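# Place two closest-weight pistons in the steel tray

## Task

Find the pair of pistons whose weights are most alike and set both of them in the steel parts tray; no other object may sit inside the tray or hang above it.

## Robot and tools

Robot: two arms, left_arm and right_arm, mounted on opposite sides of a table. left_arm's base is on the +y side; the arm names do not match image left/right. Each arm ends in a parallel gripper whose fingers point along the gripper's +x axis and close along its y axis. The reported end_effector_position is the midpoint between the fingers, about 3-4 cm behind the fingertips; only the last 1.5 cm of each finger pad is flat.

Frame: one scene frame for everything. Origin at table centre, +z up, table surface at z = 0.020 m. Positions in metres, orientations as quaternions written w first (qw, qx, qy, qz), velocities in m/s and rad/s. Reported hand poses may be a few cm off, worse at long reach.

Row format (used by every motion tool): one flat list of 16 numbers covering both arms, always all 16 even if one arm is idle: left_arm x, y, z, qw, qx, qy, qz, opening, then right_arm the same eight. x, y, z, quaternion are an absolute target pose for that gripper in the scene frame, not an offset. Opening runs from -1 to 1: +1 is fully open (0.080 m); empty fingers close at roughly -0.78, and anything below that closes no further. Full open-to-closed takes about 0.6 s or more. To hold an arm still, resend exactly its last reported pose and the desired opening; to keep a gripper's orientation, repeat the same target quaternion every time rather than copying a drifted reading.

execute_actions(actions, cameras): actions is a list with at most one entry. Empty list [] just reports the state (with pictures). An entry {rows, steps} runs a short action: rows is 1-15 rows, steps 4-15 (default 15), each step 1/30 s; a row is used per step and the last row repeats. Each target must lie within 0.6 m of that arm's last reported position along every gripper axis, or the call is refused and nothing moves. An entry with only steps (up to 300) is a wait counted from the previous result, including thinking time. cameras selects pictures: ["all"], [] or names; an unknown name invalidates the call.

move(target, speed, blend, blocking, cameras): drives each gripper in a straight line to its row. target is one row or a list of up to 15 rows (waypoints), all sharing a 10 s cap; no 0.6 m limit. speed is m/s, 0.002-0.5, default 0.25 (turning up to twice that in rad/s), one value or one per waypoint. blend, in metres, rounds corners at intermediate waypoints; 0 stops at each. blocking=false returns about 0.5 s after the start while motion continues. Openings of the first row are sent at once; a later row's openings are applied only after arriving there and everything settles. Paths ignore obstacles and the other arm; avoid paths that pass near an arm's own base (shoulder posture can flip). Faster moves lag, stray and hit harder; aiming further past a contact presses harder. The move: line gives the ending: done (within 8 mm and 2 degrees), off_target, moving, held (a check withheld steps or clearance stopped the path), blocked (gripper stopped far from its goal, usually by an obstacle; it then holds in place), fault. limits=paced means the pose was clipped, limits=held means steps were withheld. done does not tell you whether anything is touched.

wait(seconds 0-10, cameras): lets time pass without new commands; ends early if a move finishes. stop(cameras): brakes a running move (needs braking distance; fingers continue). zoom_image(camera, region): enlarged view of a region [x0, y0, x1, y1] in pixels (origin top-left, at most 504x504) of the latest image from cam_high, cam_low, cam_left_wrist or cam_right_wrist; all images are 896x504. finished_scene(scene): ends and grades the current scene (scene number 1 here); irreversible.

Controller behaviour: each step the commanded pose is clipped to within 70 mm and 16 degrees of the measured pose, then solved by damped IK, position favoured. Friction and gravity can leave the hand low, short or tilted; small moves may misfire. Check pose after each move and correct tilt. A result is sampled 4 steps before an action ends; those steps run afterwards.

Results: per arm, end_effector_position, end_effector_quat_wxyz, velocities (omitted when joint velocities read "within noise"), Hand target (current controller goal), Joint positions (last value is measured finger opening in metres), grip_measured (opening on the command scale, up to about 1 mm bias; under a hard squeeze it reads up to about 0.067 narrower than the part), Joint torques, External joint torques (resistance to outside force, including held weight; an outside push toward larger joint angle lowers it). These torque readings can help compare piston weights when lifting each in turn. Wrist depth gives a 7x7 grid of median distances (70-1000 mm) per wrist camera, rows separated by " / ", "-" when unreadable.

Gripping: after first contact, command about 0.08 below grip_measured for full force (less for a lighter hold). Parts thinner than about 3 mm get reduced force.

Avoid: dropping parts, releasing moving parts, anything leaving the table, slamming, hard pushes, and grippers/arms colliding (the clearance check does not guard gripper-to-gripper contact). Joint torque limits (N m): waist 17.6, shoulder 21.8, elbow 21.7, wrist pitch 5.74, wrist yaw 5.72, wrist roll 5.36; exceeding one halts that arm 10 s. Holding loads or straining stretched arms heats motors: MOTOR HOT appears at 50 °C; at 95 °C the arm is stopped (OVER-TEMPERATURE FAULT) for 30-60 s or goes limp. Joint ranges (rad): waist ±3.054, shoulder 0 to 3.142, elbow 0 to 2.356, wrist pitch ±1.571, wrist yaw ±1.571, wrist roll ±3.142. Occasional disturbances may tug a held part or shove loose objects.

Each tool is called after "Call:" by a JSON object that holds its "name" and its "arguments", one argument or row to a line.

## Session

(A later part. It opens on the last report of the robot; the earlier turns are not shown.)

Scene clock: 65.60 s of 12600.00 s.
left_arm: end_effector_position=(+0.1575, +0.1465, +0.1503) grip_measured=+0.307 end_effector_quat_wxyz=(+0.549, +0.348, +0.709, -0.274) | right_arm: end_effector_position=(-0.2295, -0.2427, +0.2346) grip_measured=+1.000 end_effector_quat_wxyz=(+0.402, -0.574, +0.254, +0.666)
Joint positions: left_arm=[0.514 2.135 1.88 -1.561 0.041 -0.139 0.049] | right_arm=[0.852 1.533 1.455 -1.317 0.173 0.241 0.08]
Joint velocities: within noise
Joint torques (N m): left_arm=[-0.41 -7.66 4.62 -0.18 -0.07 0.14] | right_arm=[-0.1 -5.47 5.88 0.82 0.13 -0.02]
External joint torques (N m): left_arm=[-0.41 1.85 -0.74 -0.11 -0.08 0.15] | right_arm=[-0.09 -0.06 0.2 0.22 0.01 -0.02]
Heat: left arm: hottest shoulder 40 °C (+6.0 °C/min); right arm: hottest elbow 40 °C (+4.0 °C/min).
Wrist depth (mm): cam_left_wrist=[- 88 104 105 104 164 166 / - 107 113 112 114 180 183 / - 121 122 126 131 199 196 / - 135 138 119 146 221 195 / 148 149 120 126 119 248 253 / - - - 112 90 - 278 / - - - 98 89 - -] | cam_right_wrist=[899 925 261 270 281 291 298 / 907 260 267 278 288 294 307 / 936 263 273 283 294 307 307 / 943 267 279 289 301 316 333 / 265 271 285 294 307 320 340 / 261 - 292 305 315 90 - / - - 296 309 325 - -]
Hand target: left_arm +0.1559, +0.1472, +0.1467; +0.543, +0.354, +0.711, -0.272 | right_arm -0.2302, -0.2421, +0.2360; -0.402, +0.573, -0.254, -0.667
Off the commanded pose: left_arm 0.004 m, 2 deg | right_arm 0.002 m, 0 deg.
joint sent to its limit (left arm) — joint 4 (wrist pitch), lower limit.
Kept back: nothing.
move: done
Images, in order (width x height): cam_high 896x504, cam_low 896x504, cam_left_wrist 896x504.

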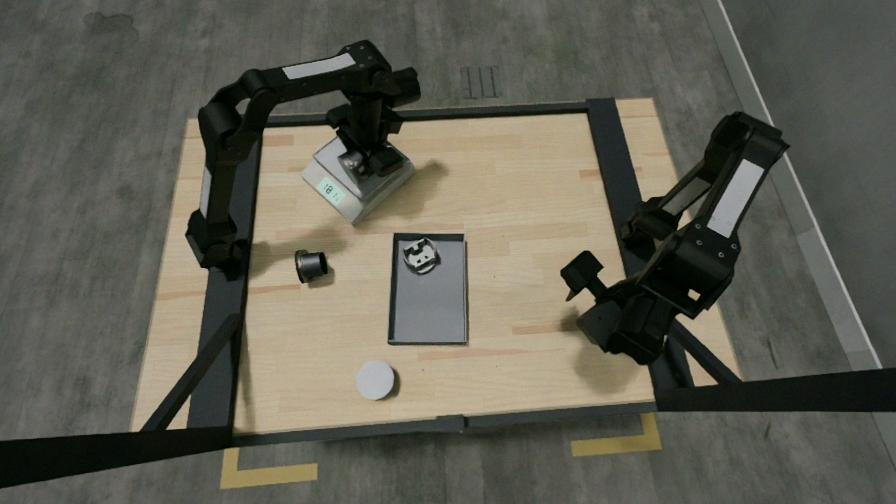

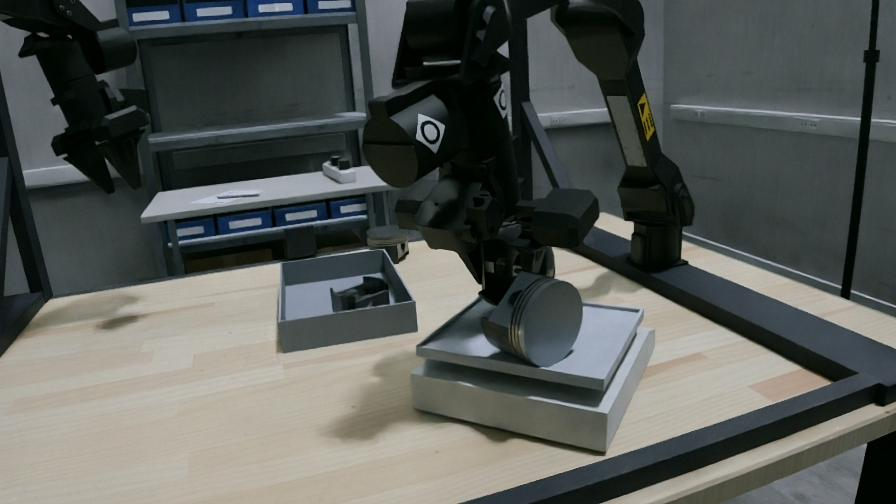

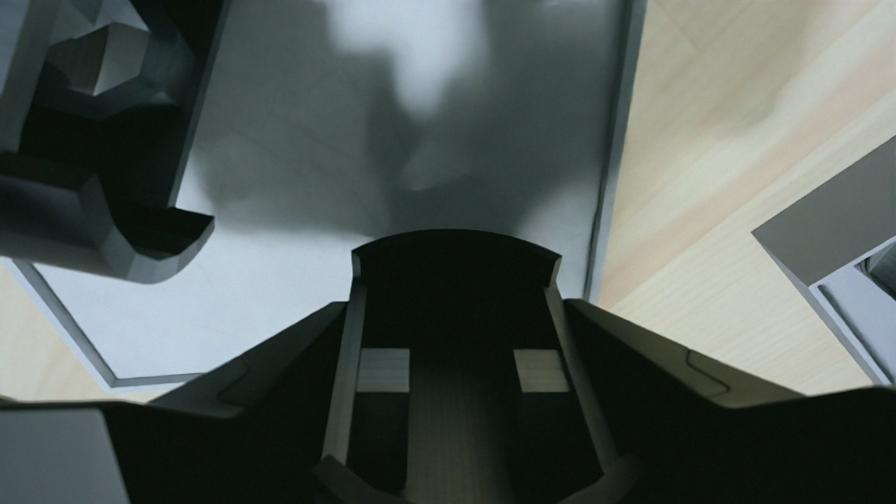

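Call:
{"name": "move", "arguments": {
  "target": [
    [0.156, 0.147, 0.142, 0.5383, 0.3569, 0.7144, -0.2689, 0.05, -0.2302, -0.2421, 0.2360, 0.402, -0.573, 0.254, 0.667, 1]
  ],
  "cameras": ["cam_high","cam_low","cam_left_wrist"],
  "speed": [0.03]
}}

Call:
{"name": "zoom_image", "arguments": {
  "camera": "cam_high",
  "region": [300, 100, 430, 240]
}}

Scene clock: 66.53 s of 12600.00 s.
left_arm: end_effector_position=(+0.1576, +0.1464, +0.1455) grip_measured=+0.307 end_effector_quat_wxyz=(+0.545, +0.351, +0.712, -0.271) | right_arm: end_effector_position=(-0.2295, -0.2427, +0.2346) grip_measured=+1.000 end_effector_quat_wxyz=(+0.402, -0.574, +0.254, +0.666)
Joint positions: left_arm=[0.514 2.149 1.88 -1.561 0.041 -0.138 0.049] | right_arm=[0.852 1.533 1.455 -1.317 0.173 0.241 0.08]
Joint velocities: within noise
Joint torques (N m): left_arm=[-0.41 -7.67 4.69 -0.2 -0.07 0.15] | right_arm=[0.05 -5.55 6.06 0.81 0.11 0]
External joint torques (N m): left_arm=[-0.37 1.88 -0.62 -0.1 -0.08 0.15] | right_arm=[0.02 -0.17 0.39 0.2 0 0]
Heat: left arm: hottest shoulder 40 °C (+6.0 °C/min); right arm: hottest elbow 40 °C (+4.0 °C/min).
Wrist depth (mm): cam_left_wrist=[- - 95 95 98 159 160 / - - 106 109 109 175 176 / - 118 117 118 121 193 191 / - 129 128 119 132 216 190 / 146 145 120 126 120 243 242 / - - - 112 90 - 273 / - - - 98 89 - -] | cam_right_wrist=[912 928 260 272 280 290 299 / 915 261 266 277 288 296 305 / 931 263 271 284 296 308 307 / 937 268 277 290 302 316 331 / 263 271 283 296 306 319 341 / 261 - 292 302 314 90 - / - - 296 311 324 - -]
Hand target: left_arm +0.1560, +0.1471, +0.1420; +0.539, +0.357, +0.714, -0.269 | right_arm -0.2302, -0.2421, +0.2360; -0.402, +0.573, -0.254, -0.667
Off the commanded pose: left_arm 0.004 m, 1 deg | right_arm 0.002 m, 0 deg.
joint sent to its limit (left arm) — joint 4 (wrist pitch), lower limit.
Kept back: nothing.
move: done
Images, in order (width x height): cam_high 896x504, cam_low 896x504, cam_left_wrist 896x504.

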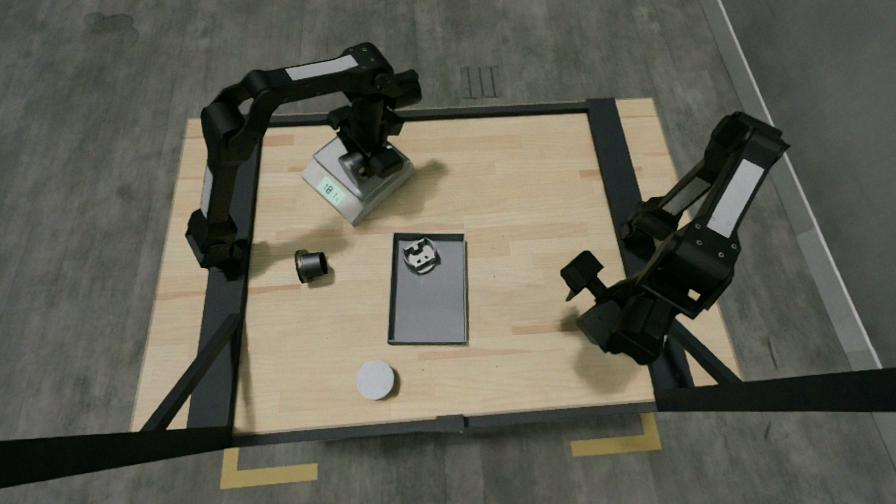

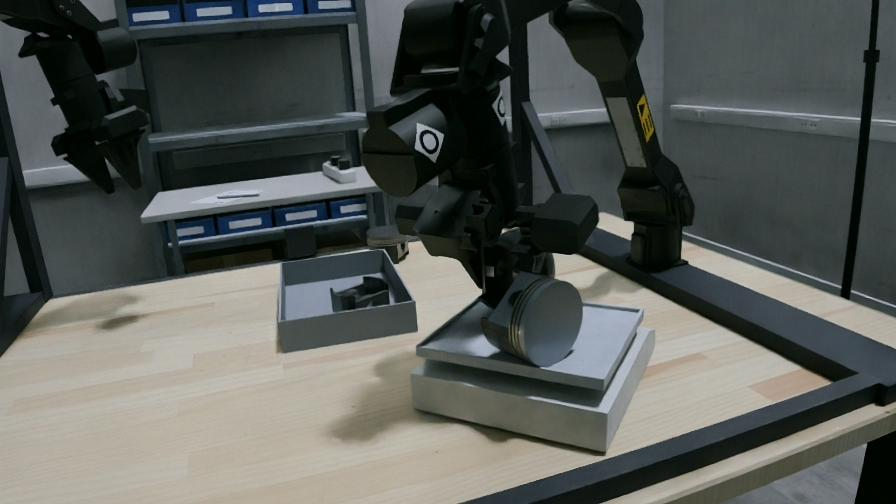

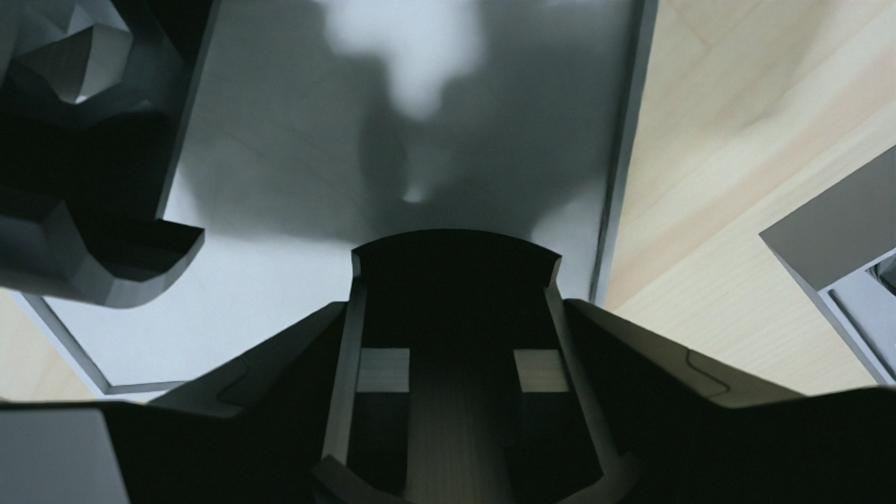

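Scaled by 3.600.

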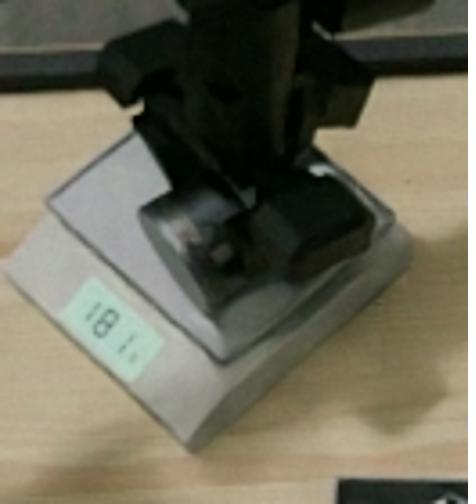

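Call:
{"name": "move", "arguments": {
  "target": [
    [0.156, 0.147, 0.137, 0.5383, 0.3569, 0.7144, -0.2689, 0.05, -0.2302, -0.2421, 0.2360, 0.402, -0.573, 0.254, 0.667, 1]
  ],
  "cameras": ["cam_high","cam_low","cam_left_wrist"],
  "speed": [0.03]
}}

Call:
{"name": "zoom_image", "arguments": {
  "camera": "cam_high",
  "region": [300, 100, 430, 240]
}}

Call:
{"name": "zoom_image", "arguments": {
  "camera": "cam_low",
  "region": [400, 160, 660, 400]
}}

Scene clock: 67.47 s of 12600.00 s.
left_arm: end_effector_position=(+0.1579, +0.1459, +0.1415) grip_measured=+0.307 end_effector_quat_wxyz=(+0.545, +0.351, +0.712, -0.271) | right_arm: end_effector_position=(-0.2295, -0.2427, +0.2346) grip_measured=+1.000 end_effector_quat_wxyz=(+0.402, -0.574, +0.254, +0.666)
Joint positions: left_arm=[0.514 2.152 1.868 -1.546 0.041 -0.138 0.049] | right_arm=[0.852 1.533 1.455 -1.317 0.173 0.241 0.08]
Joint velocities: within noise
Joint torques (N m): left_arm=[-0.41 -7.67 4.19 -0.09 -0.07 0.15] | right_arm=[-0.05 -5.51 6.01 0.79 0.16 0]
External joint torques (N m): left_arm=[-0.4 2.01 -1.2 -0.01 -0.09 0.15] | right_arm=[0.01 -0.07 0.34 0.21 0.05 -0.01]
Heat: left arm: hottest shoulder 40 °C (+6.1 °C/min); right arm: hottest elbow 40 °C (+4.0 °C/min).
Wrist depth (mm): cam_left_wrist=[- - 92 93 94 155 157 / - - 103 107 107 170 173 / - - 112 117 - 188 187 / - 121 122 119 129 210 189 / - 140 - 126 119 237 236 / - - - 112 90 - 266 / - - - 98 89 - -] | cam_right_wrist=[895 917 261 271 282 290 300 / 925 261 266 277 287 296 308 / 934 262 271 283 294 308 307 / 950 267 279 288 302 317 329 / 265 271 285 297 307 317 341 / 261 - 292 303 316 90 - / - - 298 310 323 - -]
Hand target: left_arm +0.1560, +0.1470, +0.1371; +0.538, +0.357, +0.714, -0.269 | right_arm -0.2302, -0.2421, +0.2360; -0.402, +0.573, -0.254, -0.667
Off the commanded pose: left_arm 0.005 m, 1 deg | right_arm 0.002 m, 0 deg.
Kept back: nothing.
move: done
Images, in order (width x height): cam_high 896x504, cam_low 896x504, cam_left_wrist 896x504.

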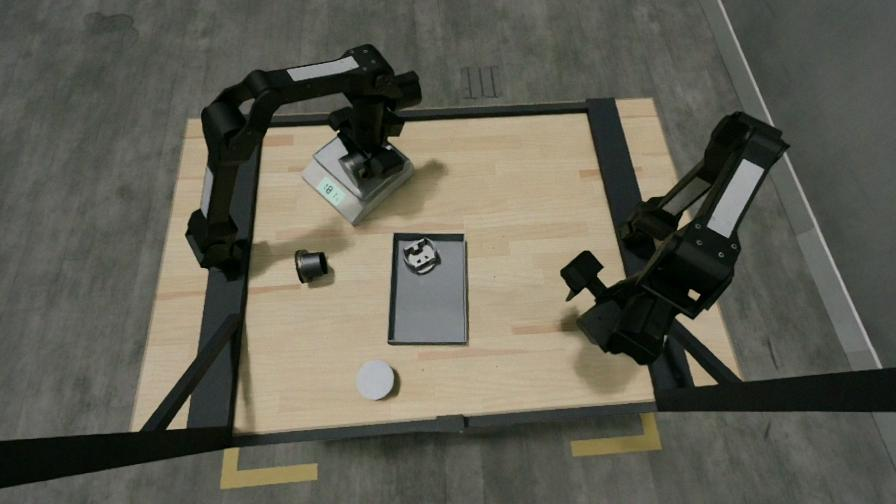

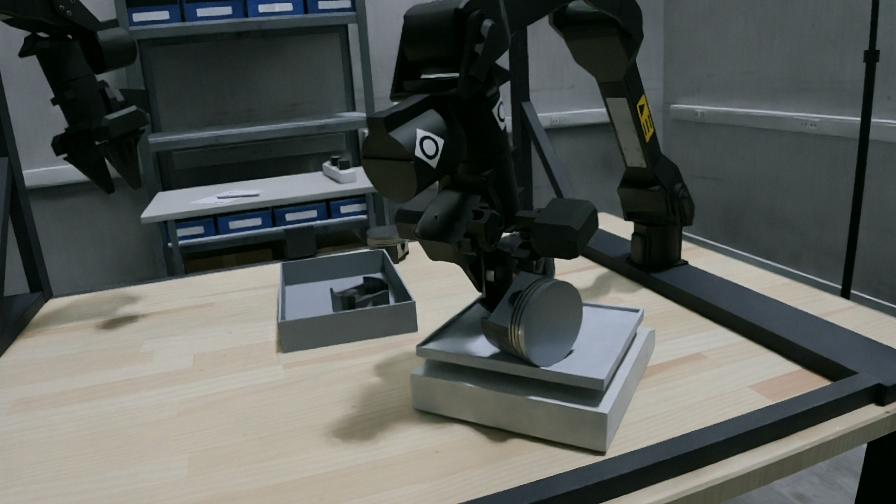

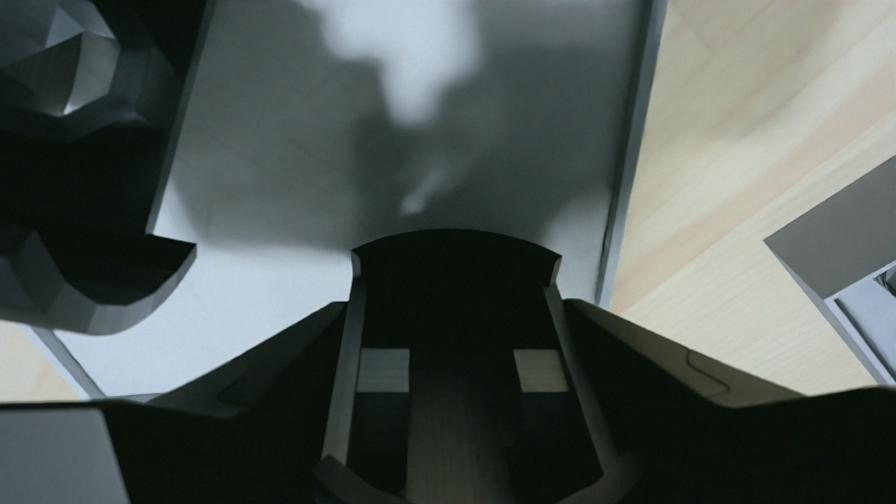

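Scaled by 3.600.

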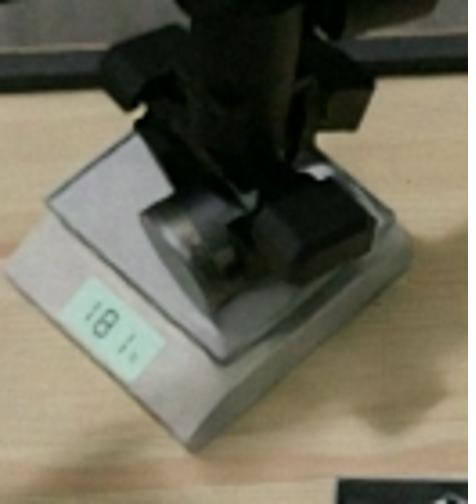

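Scaled by 1.938.

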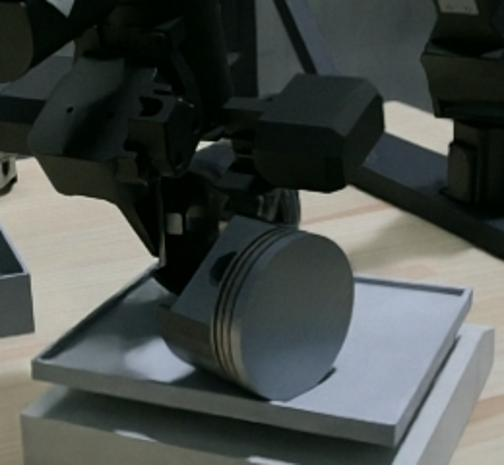

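Call:
{"name": "move", "arguments": {
  "target": [
    [0.156, 0.147, 0.133, 0.5383, 0.3569, 0.7144, -0.2689, 0.05, -0.2302, -0.2421, 0.2360, 0.402, -0.573, 0.254, 0.667, 1]
  ],
  "cameras": ["cam_high","cam_low","cam_left_wrist"],
  "speed": [0.03]
}}

Call:
{"name": "zoom_image", "arguments": {
  "camera": "cam_high",
  "region": [300, 100, 430, 240]
}}

Call:
{"name": "zoom_image", "arguments": {
  "camera": "cam_low",
  "region": [400, 160, 660, 400]
}}

Scene clock: 68.47 s of 12600.00 s.
left_arm: end_effector_position=(+0.1579, +0.1458, +0.1375) grip_measured=+0.307 end_effector_quat_wxyz=(+0.545, +0.351, +0.712, -0.271) | right_arm: end_effector_position=(-0.2295, -0.2427, +0.2346) grip_measured=+1.000 end_effector_quat_wxyz=(+0.402, -0.574, +0.254, +0.666)
Joint positions: left_arm=[0.514 2.153 1.854 -1.531 0.041 -0.138 0.049] | right_arm=[0.852 1.533 1.455 -1.317 0.173 0.241 0.08]
Joint velocities: within noise
Joint torques (N m): left_arm=[-0.42 -7.68 4.2 -0.09 -0.07 0.15] | right_arm=[0.02 -5.79 5.81 0.82 0.16 0.01]
External joint torques (N m): left_arm=[-0.41 1.85 -1.11 -0.01 -0.08 0.15] | right_arm=[0 -0.38 0.1 0.2 0.04 0.01]
Heat: left arm: hottest shoulder 40 °C (+6.1 °C/min); right arm: hottest elbow 40 °C (+4.0 °C/min).
Wrist depth (mm): cam_left_wrist=[- - 90 - 91 152 153 / - - 100 101 - 166 168 / - - 106 112 - 184 185 / - 119 - 116 127 204 185 / - 134 - 127 119 233 234 / - - - 112 90 - 259 / - - - 98 89 - -] | cam_right_wrist=[907 933 261 272 281 289 299 / 915 260 267 277 288 294 309 / 937 261 273 283 295 307 307 / 952 268 277 289 301 317 331 / 266 272 286 296 307 318 339 / 261 - 292 303 315 90 - / - - 298 310 322 - -]
Hand target: left_arm +0.1560, +0.1470, +0.1331; +0.538, +0.357, +0.715, -0.269 | right_arm -0.2302, -0.2421, +0.2360; -0.402, +0.573, -0.254, -0.667
Off the commanded pose: left_arm 0.005 m, 1 deg | right_arm 0.002 m, 0 deg.
Kept back: nothing.
move: done
Images, in order (width x height): cam_high 896x504, cam_low 896x504, cam_left_wrist 896x504.

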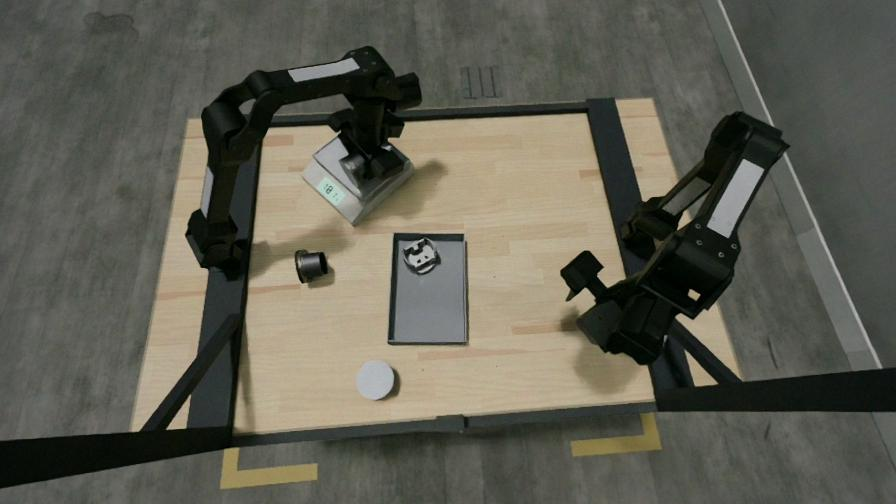

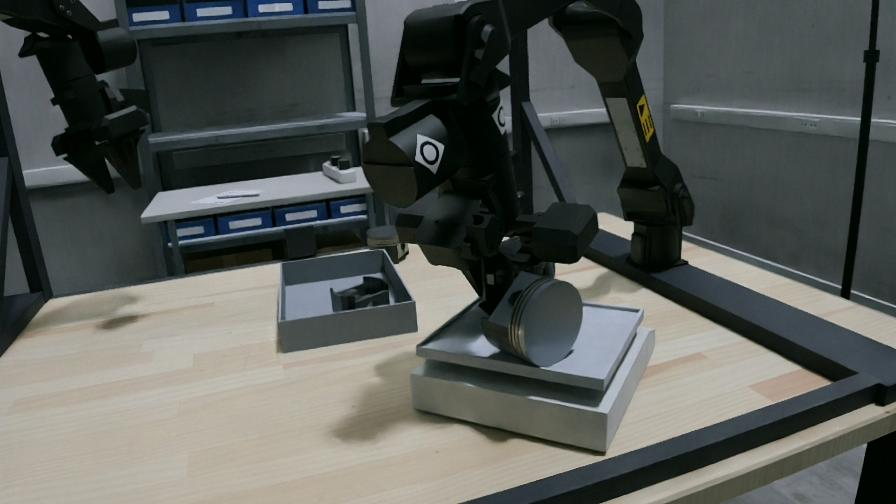

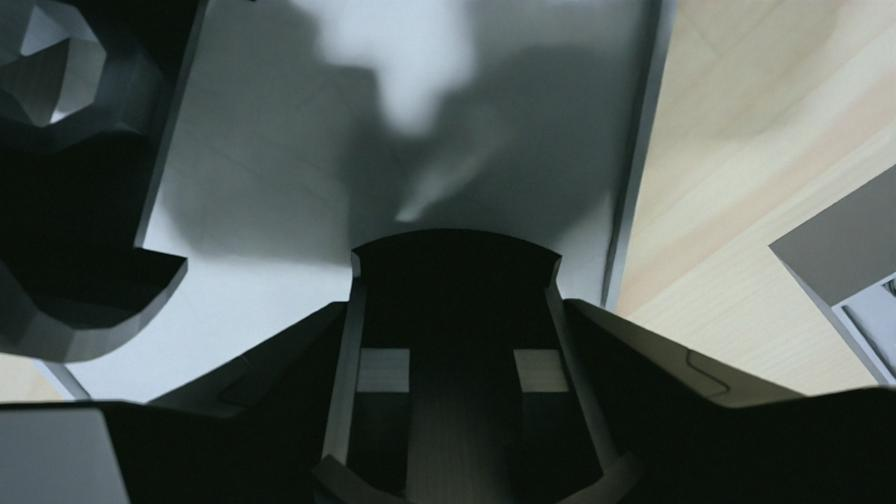

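Scaled by 3.600.

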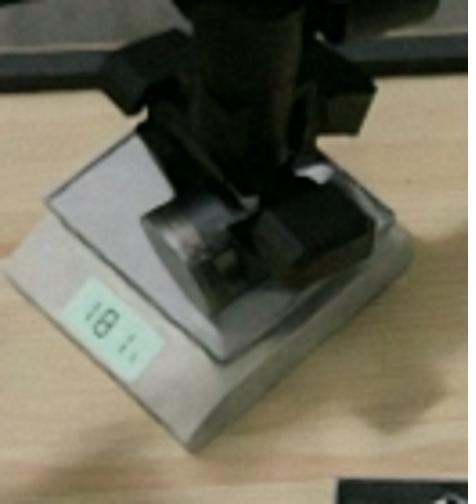

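Scaled by 1.938.

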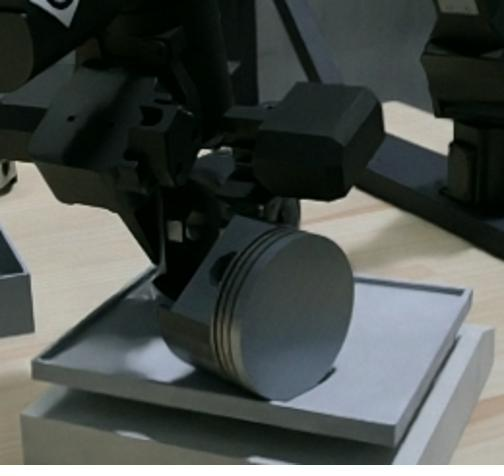

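Close. Continue.

Call:
{"name": "move", "arguments": {
  "target": [
    [0.156, 0.147, 0.129, 0.5383, 0.3569, 0.7144, -0.2689, 0.05, -0.2302, -0.2421, 0.2360, 0.402, -0.573, 0.254, 0.667, 1]
  ],
  "cameras": ["cam_high","cam_low","cam_left_wrist"],
  "speed": [0.03]
}}

Call:
{"name": "zoom_image", "arguments": {
  "camera": "cam_high",
  "region": [300, 100, 430, 240]
}}

Call:
{"name": "zoom_image", "arguments": {
  "camera": "cam_low",
  "region": [400, 160, 660, 400]
}}

Scene clock: 69.40 s of 12600.00 s.
left_arm: end_effector_position=(+0.1581, +0.1455, +0.1353) grip_measured=+0.307 end_effector_quat_wxyz=(+0.546, +0.350, +0.711, -0.271) | right_arm: end_effector_position=(-0.2295, -0.2427, +0.2346) grip_measured=+1.000 end_effector_quat_wxyz=(+0.402, -0.574, +0.254, +0.666)
Joint positions: left_arm=[0.514 2.153 1.846 -1.521 0.04 -0.138 0.049] | right_arm=[0.852 1.533 1.455 -1.317 0.173 0.241 0.08]
Joint velocities: within noise
Joint torques (N m): left_arm=[-0.43 -7.52 3.6 0.2 -0.07 0.14] | right_arm=[-0.12 -5.56 5.95 0.85 0.09 0.01]
External joint torques (N m): left_arm=[-0.43 2.1 -1.77 0.27 -0.08 0.14] | right_arm=[-0.12 -0.08 0.25 0.26 -0.02 0.01]
Heat: left arm: hottest shoulder 40 °C (+5.1 °C/min); right arm: hottest elbow 40 °C (+4.0 °C/min).
Wrist depth (mm): cam_left_wrist=[- - 89 - 91 151 152 / - - 97 101 - 165 167 / - - 105 111 113 182 183 / - 118 121 115 123 203 187 / - 135 - 127 120 230 233 / - - - 112 90 - 258 / - - - 98 89 - -] | cam_right_wrist=[905 919 260 270 281 291 299 / 923 261 266 277 289 296 308 / 945 262 271 282 296 308 305 / 944 267 277 289 302 316 331 / 265 271 284 296 308 317 340 / 261 - 292 303 315 90 - / - - 296 310 325 - -]
Hand target: left_arm +0.1560, +0.1470, +0.1291; +0.538, +0.357, +0.714, -0.269 | right_arm -0.2302, -0.2421, +0.2360; -0.402, +0.573, -0.254, -0.667
Off the commanded pose: left_arm 0.007 m, 1 deg | right_arm 0.002 m, 0 deg.
Kept back: nothing.
move: done
Images, in order (width x height): cam_high 896x504, cam_low 896x504, cam_left_wrist 896x504.

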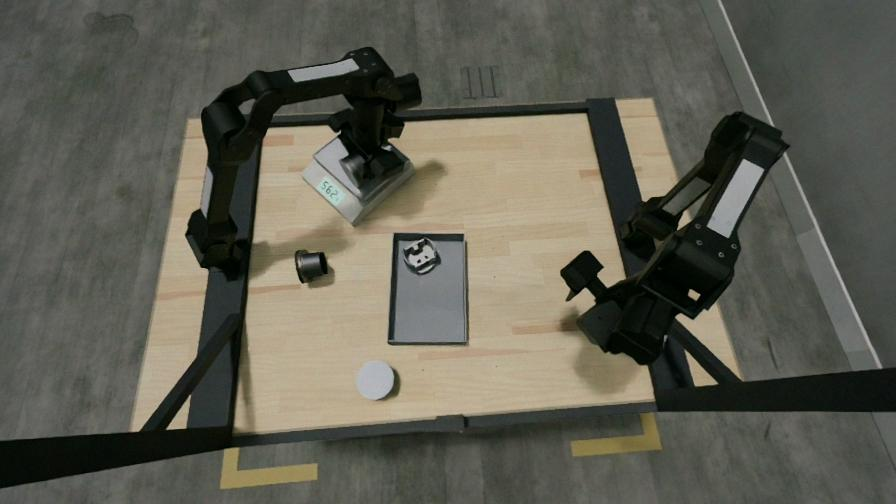

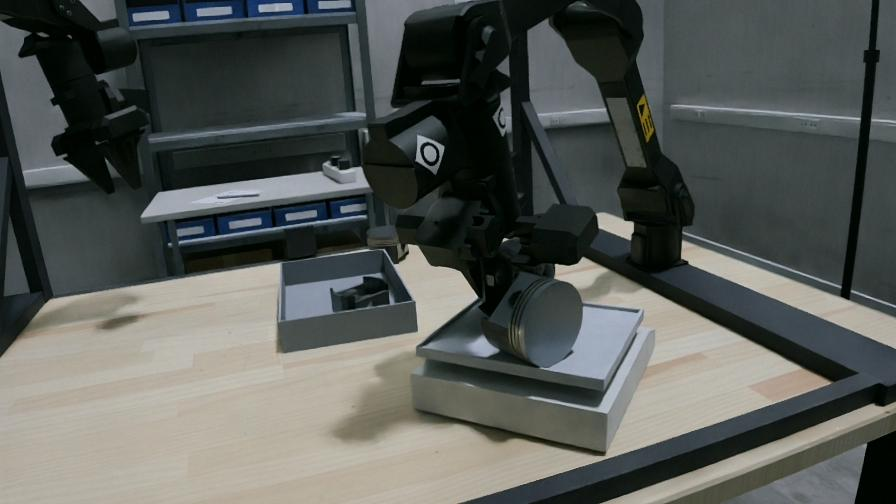

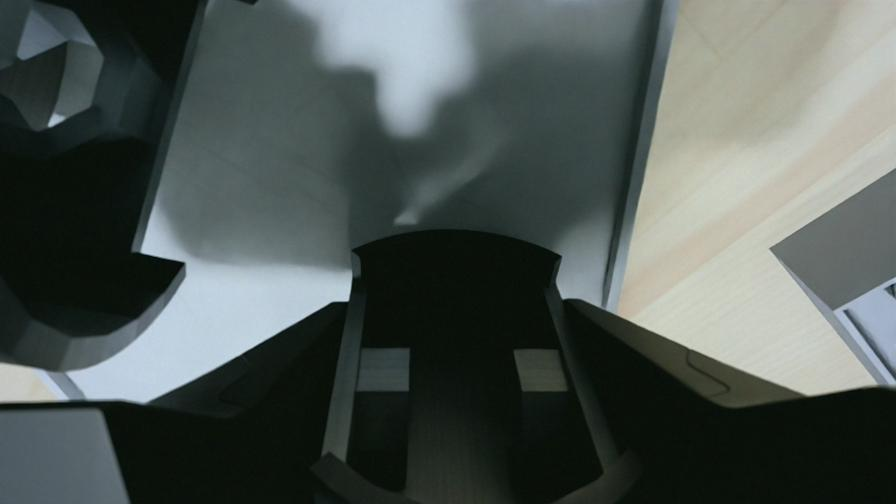

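Scaled by 3.600.

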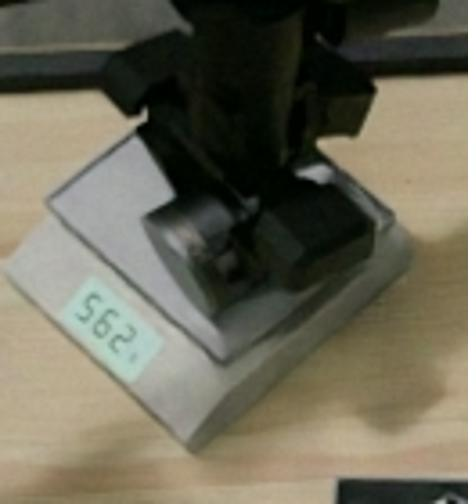

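Scaled by 1.938.

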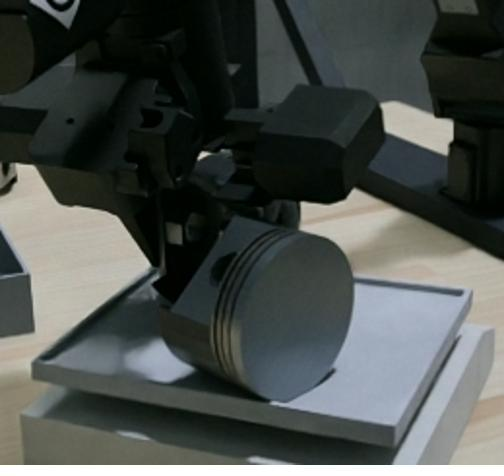

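Call:
{"name": "move", "arguments": {
  "target": [
    [0.156, 0.147, 0.131, 0.5383, 0.3569, 0.7144, -0.2689, 0.05, -0.2302, -0.2421, 0.2360, 0.402, -0.573, 0.254, 0.667, 1],
    [0.156, 0.147, 0.131, 0.5383, 0.3569, 0.7144, -0.2689, 0.46, -0.2302, -0.2421, 0.2360, 0.402, -0.573, 0.254, 0.667, 1],
    [0.158, 0.144, 0.2, 0.6325, 0.316, 0.6325, -0.316, 0.46, -0.2302, -0.2421, 0.2360, 0.402, -0.573, 0.254, 0.667, 1]
  ],
  "cameras": ["cam_high","cam_low","cam_left_wrist"],
  "speed": [0.03,0.05,0.1]
}}

Call:
{"name": "zoom_image", "arguments": {
  "camera": "cam_high",
  "region": [300, 100, 430, 240]
}}

Call:
{"name": "zoom_image", "arguments": {
  "camera": "cam_low",
  "region": [400, 160, 660, 400]
}}

Scene clock: 72.73 s of 12600.00 s.
left_arm: end_effector_position=(+0.1598, +0.1425, +0.1999) grip_measured=+0.457 end_effector_quat_wxyz=(+0.632, +0.315, +0.633, -0.317) | right_arm: end_effector_position=(-0.2295, -0.2427, +0.2346) grip_measured=+1.000 end_effector_quat_wxyz=(+0.402, -0.574, +0.254, +0.666)
Joint positions: left_arm=[0.499 1.935 1.809 -1.444 0.003 -0.151 0.056] | right_arm=[0.852 1.533 1.455 -1.317 0.173 0.241 0.08]
Joint velocities: within noise
Joint torques (N m): left_arm=[-0.41 -8.55 4.41 0.46 -0.11 -0.13] | right_arm=[-0.02 -5.74 5.93 0.81 0.14 0.03]
External joint torques (N m): left_arm=[-0.41 0 -1.34 0.11 -0.1 -0.13] | right_arm=[-0.02 -0.28 0.19 0.19 0.02 0.02]
Heat: left arm: hottest shoulder 41 °C (+6.0 °C/min); right arm: hottest elbow 40 °C (+4.0 °C/min).
Wrist depth (mm): cam_left_wrist=[- 104 157 163 220 223 228 / - 101 169 172 231 236 236 / 231 115 177 181 246 249 234 / 248 186 188 184 259 260 238 / 264 198 128 122 131 281 271 / - - 139 132 147 - 298 / - - 312 318 317 - -] | cam_right_wrist=[885 930 261 270 281 290 298 / 925 260 267 277 288 296 307 / 924 262 272 284 294 308 306 / 940 267 277 289 303 314 331 / 265 272 284 296 307 317 341 / 262 - 291 303 316 90 - / - - 298 311 323 - -]
Hand target: left_arm +0.1580, +0.1440, +0.2000; +0.633, +0.316, +0.633, -0.316 | right_arm -0.2302, -0.2421, +0.2360; -0.402, +0.573, -0.254, -0.667
Off the commanded pose: left_arm 0.002 m, 0 deg | right_arm 0.002 m, 0 deg.
Kept back: nothing.
move: done
Images, in order (width x height): cam_high 896x504, cam_low 896x504, cam_left_wrist 896x504.

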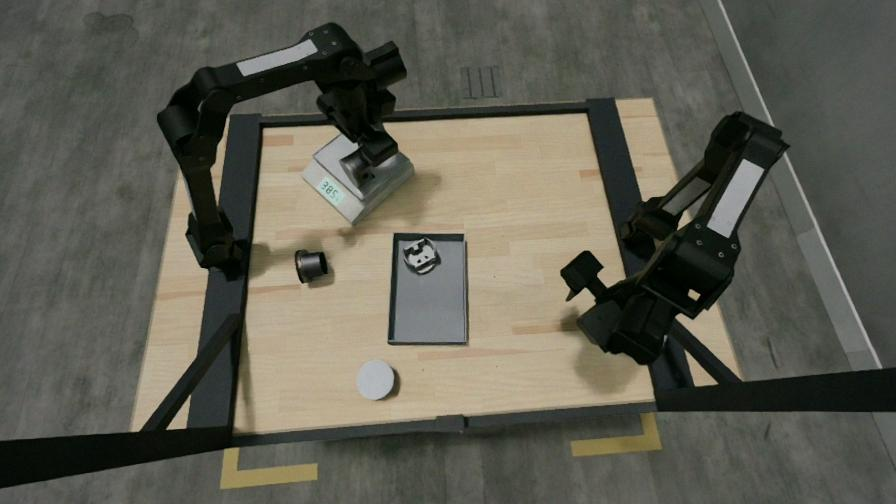

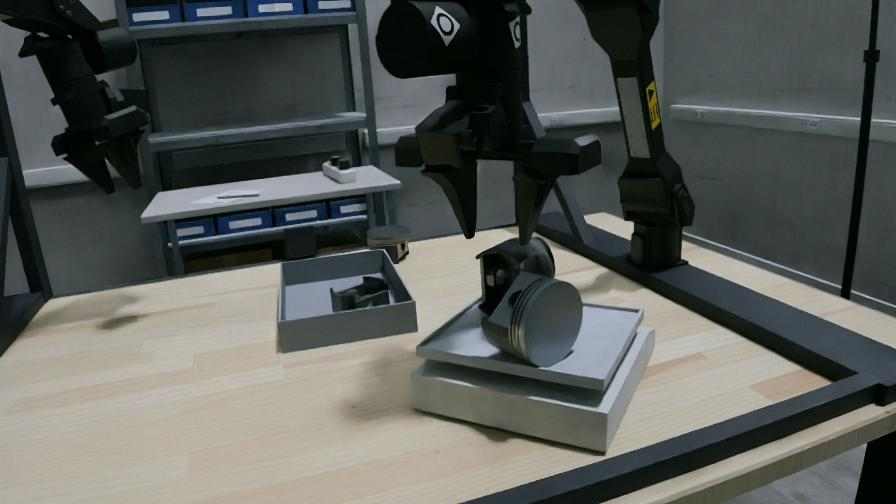

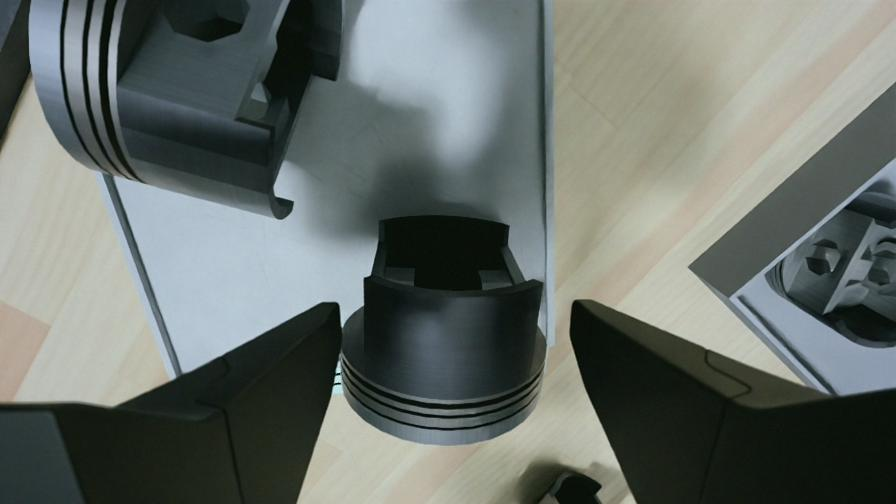

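Scaled by 3.600.

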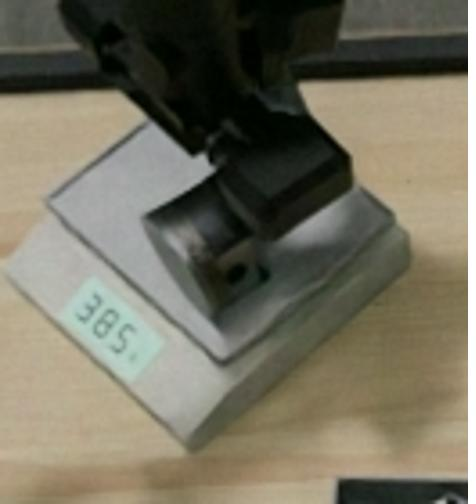

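Scaled by 1.938.

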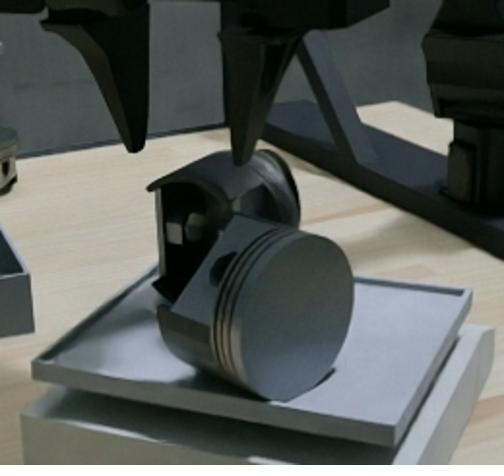

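Call:
{"name": "move", "arguments": {
  "target": [
    [0.149, 0.156, 0.1445, 0.6325, 0.316, 0.6325, -0.316, 0.48, -0.2302, -0.2421, 0.2360, 0.402, -0.573, 0.254, 0.667, 1],
    [0.149, 0.156, 0.1445, 0.6325, 0.316, 0.6325, -0.316, 0.05, -0.2302, -0.2421, 0.2360, 0.402, -0.573, 0.254, 0.667, 1],
    [0.137, 0.16, 0.19, 0.6325, 0.316, 0.6325, -0.316, 0.05, -0.2302, -0.2421, 0.2360, 0.402, -0.573, 0.254, 0.667, 1],
    [-0.03, 0.255, 0.20, 0.5337, 0.4639, 0.5337, -0.4639, 0.05, -0.2302, -0.2421, 0.2360, 0.402, -0.573, 0.254, 0.667, 1],
    [-0.155, 0.262, 0.12, 0.5337, 0.4639, 0.5337, -0.4639, 0.05, -0.2302, -0.2421, 0.2360, 0.402, -0.573, 0.254, 0.667, 1]
  ],
  "cameras": ["cam_high","cam_low","cam_left_wrist"],
  "speed": [0.12,0.05,0.2,0.3,0.25],
  "blend": [0,0,0.02,0.03,0]
}}

Scene clock: 76.83 s of 12600.00 s.
left_arm: end_effector_position=(-0.1549, +0.2608, +0.1222) grip_measured=+0.301 end_effector_quat_wxyz=(+0.533, +0.461, +0.534, -0.467) | right_arm: end_effector_position=(-0.2295, -0.2427, +0.2346) grip_measured=+1.000 end_effector_quat_wxyz=(+0.402, -0.574, +0.254, +0.666)
Joint positions: left_arm=[-0.604 1.506 1.003 -1.059 0.002 -0.749 0.049] | right_arm=[0.852 1.533 1.455 -1.317 0.173 0.241 0.08]
Joint velocities: within noise
Joint torques (N m): left_arm=[-0.4 -3.78 4.93 0.45 -0.13 -0.13] | right_arm=[-0.22 -5.6 5.94 0.79 0.11 0.01]
External joint torques (N m): left_arm=[-0.4 1.35 -0.7 0.1 -0.09 -0.13] | right_arm=[-0.25 -0.19 0.25 0.18 0 0]
Heat: left arm: hottest shoulder 41 °C (+5.0 °C/min); right arm: hottest elbow 40 °C (+3.0 °C/min).
Wrist depth (mm): cam_left_wrist=[146 147 149 150 152 154 155 / 154 155 156 158 160 162 163 / 156 162 165 167 169 171 173 / 106 163 173 127 178 182 185 / - 124 100 133 100 192 197 / - - - - - - 205 / - - - - - - -] | cam_right_wrist=[904 916 262 271 281 290 299 / 916 260 267 276 289 296 306 / 944 261 273 284 295 307 306 / 954 268 277 290 303 315 331 / 265 272 284 297 307 318 338 / 262 - 293 302 314 90 - / - - 296 310 323 - -]
Hand target: left_arm -0.1550, +0.2620, +0.1200; +0.534, +0.464, +0.534, -0.464 | right_arm -0.2302, -0.2421, +0.2360; -0.402, +0.573, -0.254, -0.667
Off the commanded pose: left_arm 0.002 m, 0 deg | right_arm 0.002 m, 0 deg.
Kept back: nothing.
move: done
Images, in order (width x height): cam_high 896x504, cam_low 896x504, cam_left_wrist 896x504.

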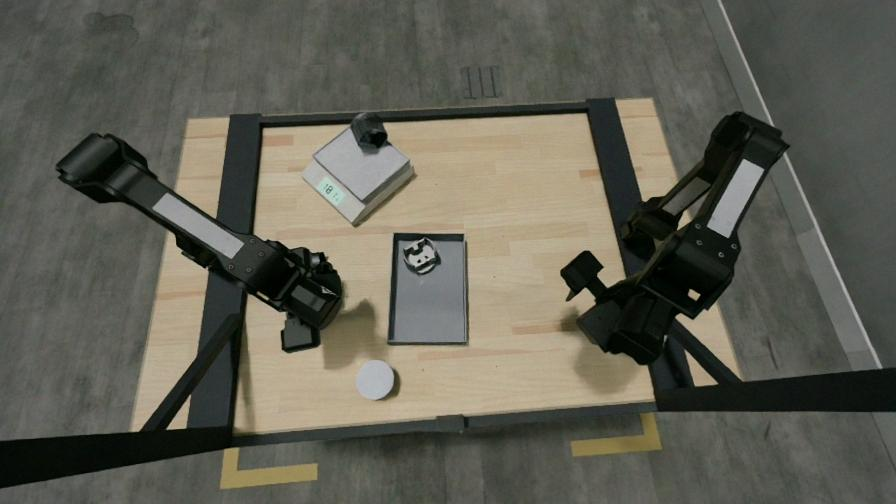

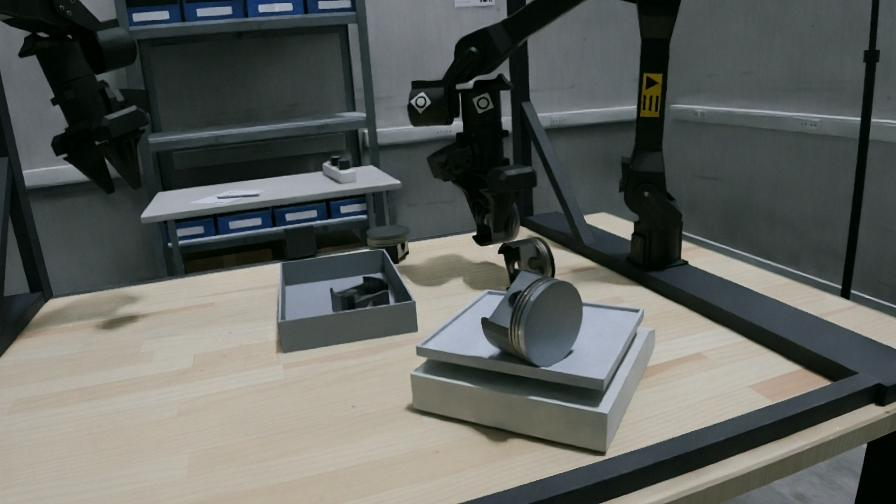

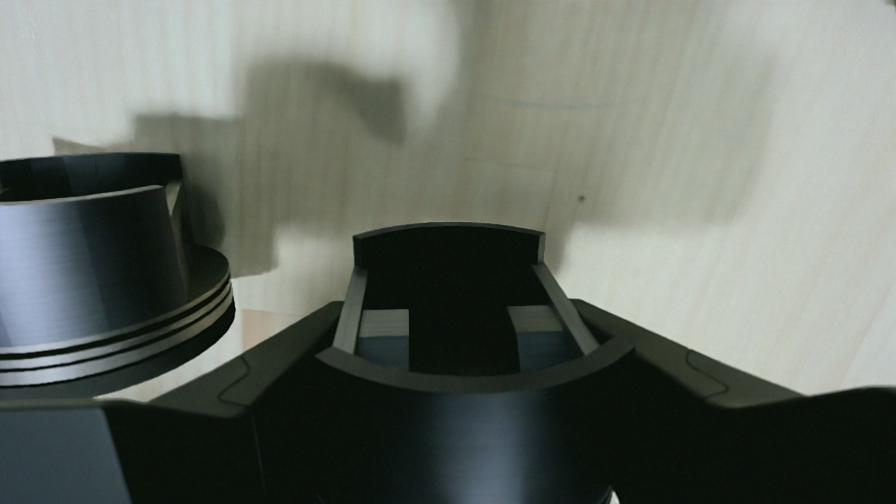

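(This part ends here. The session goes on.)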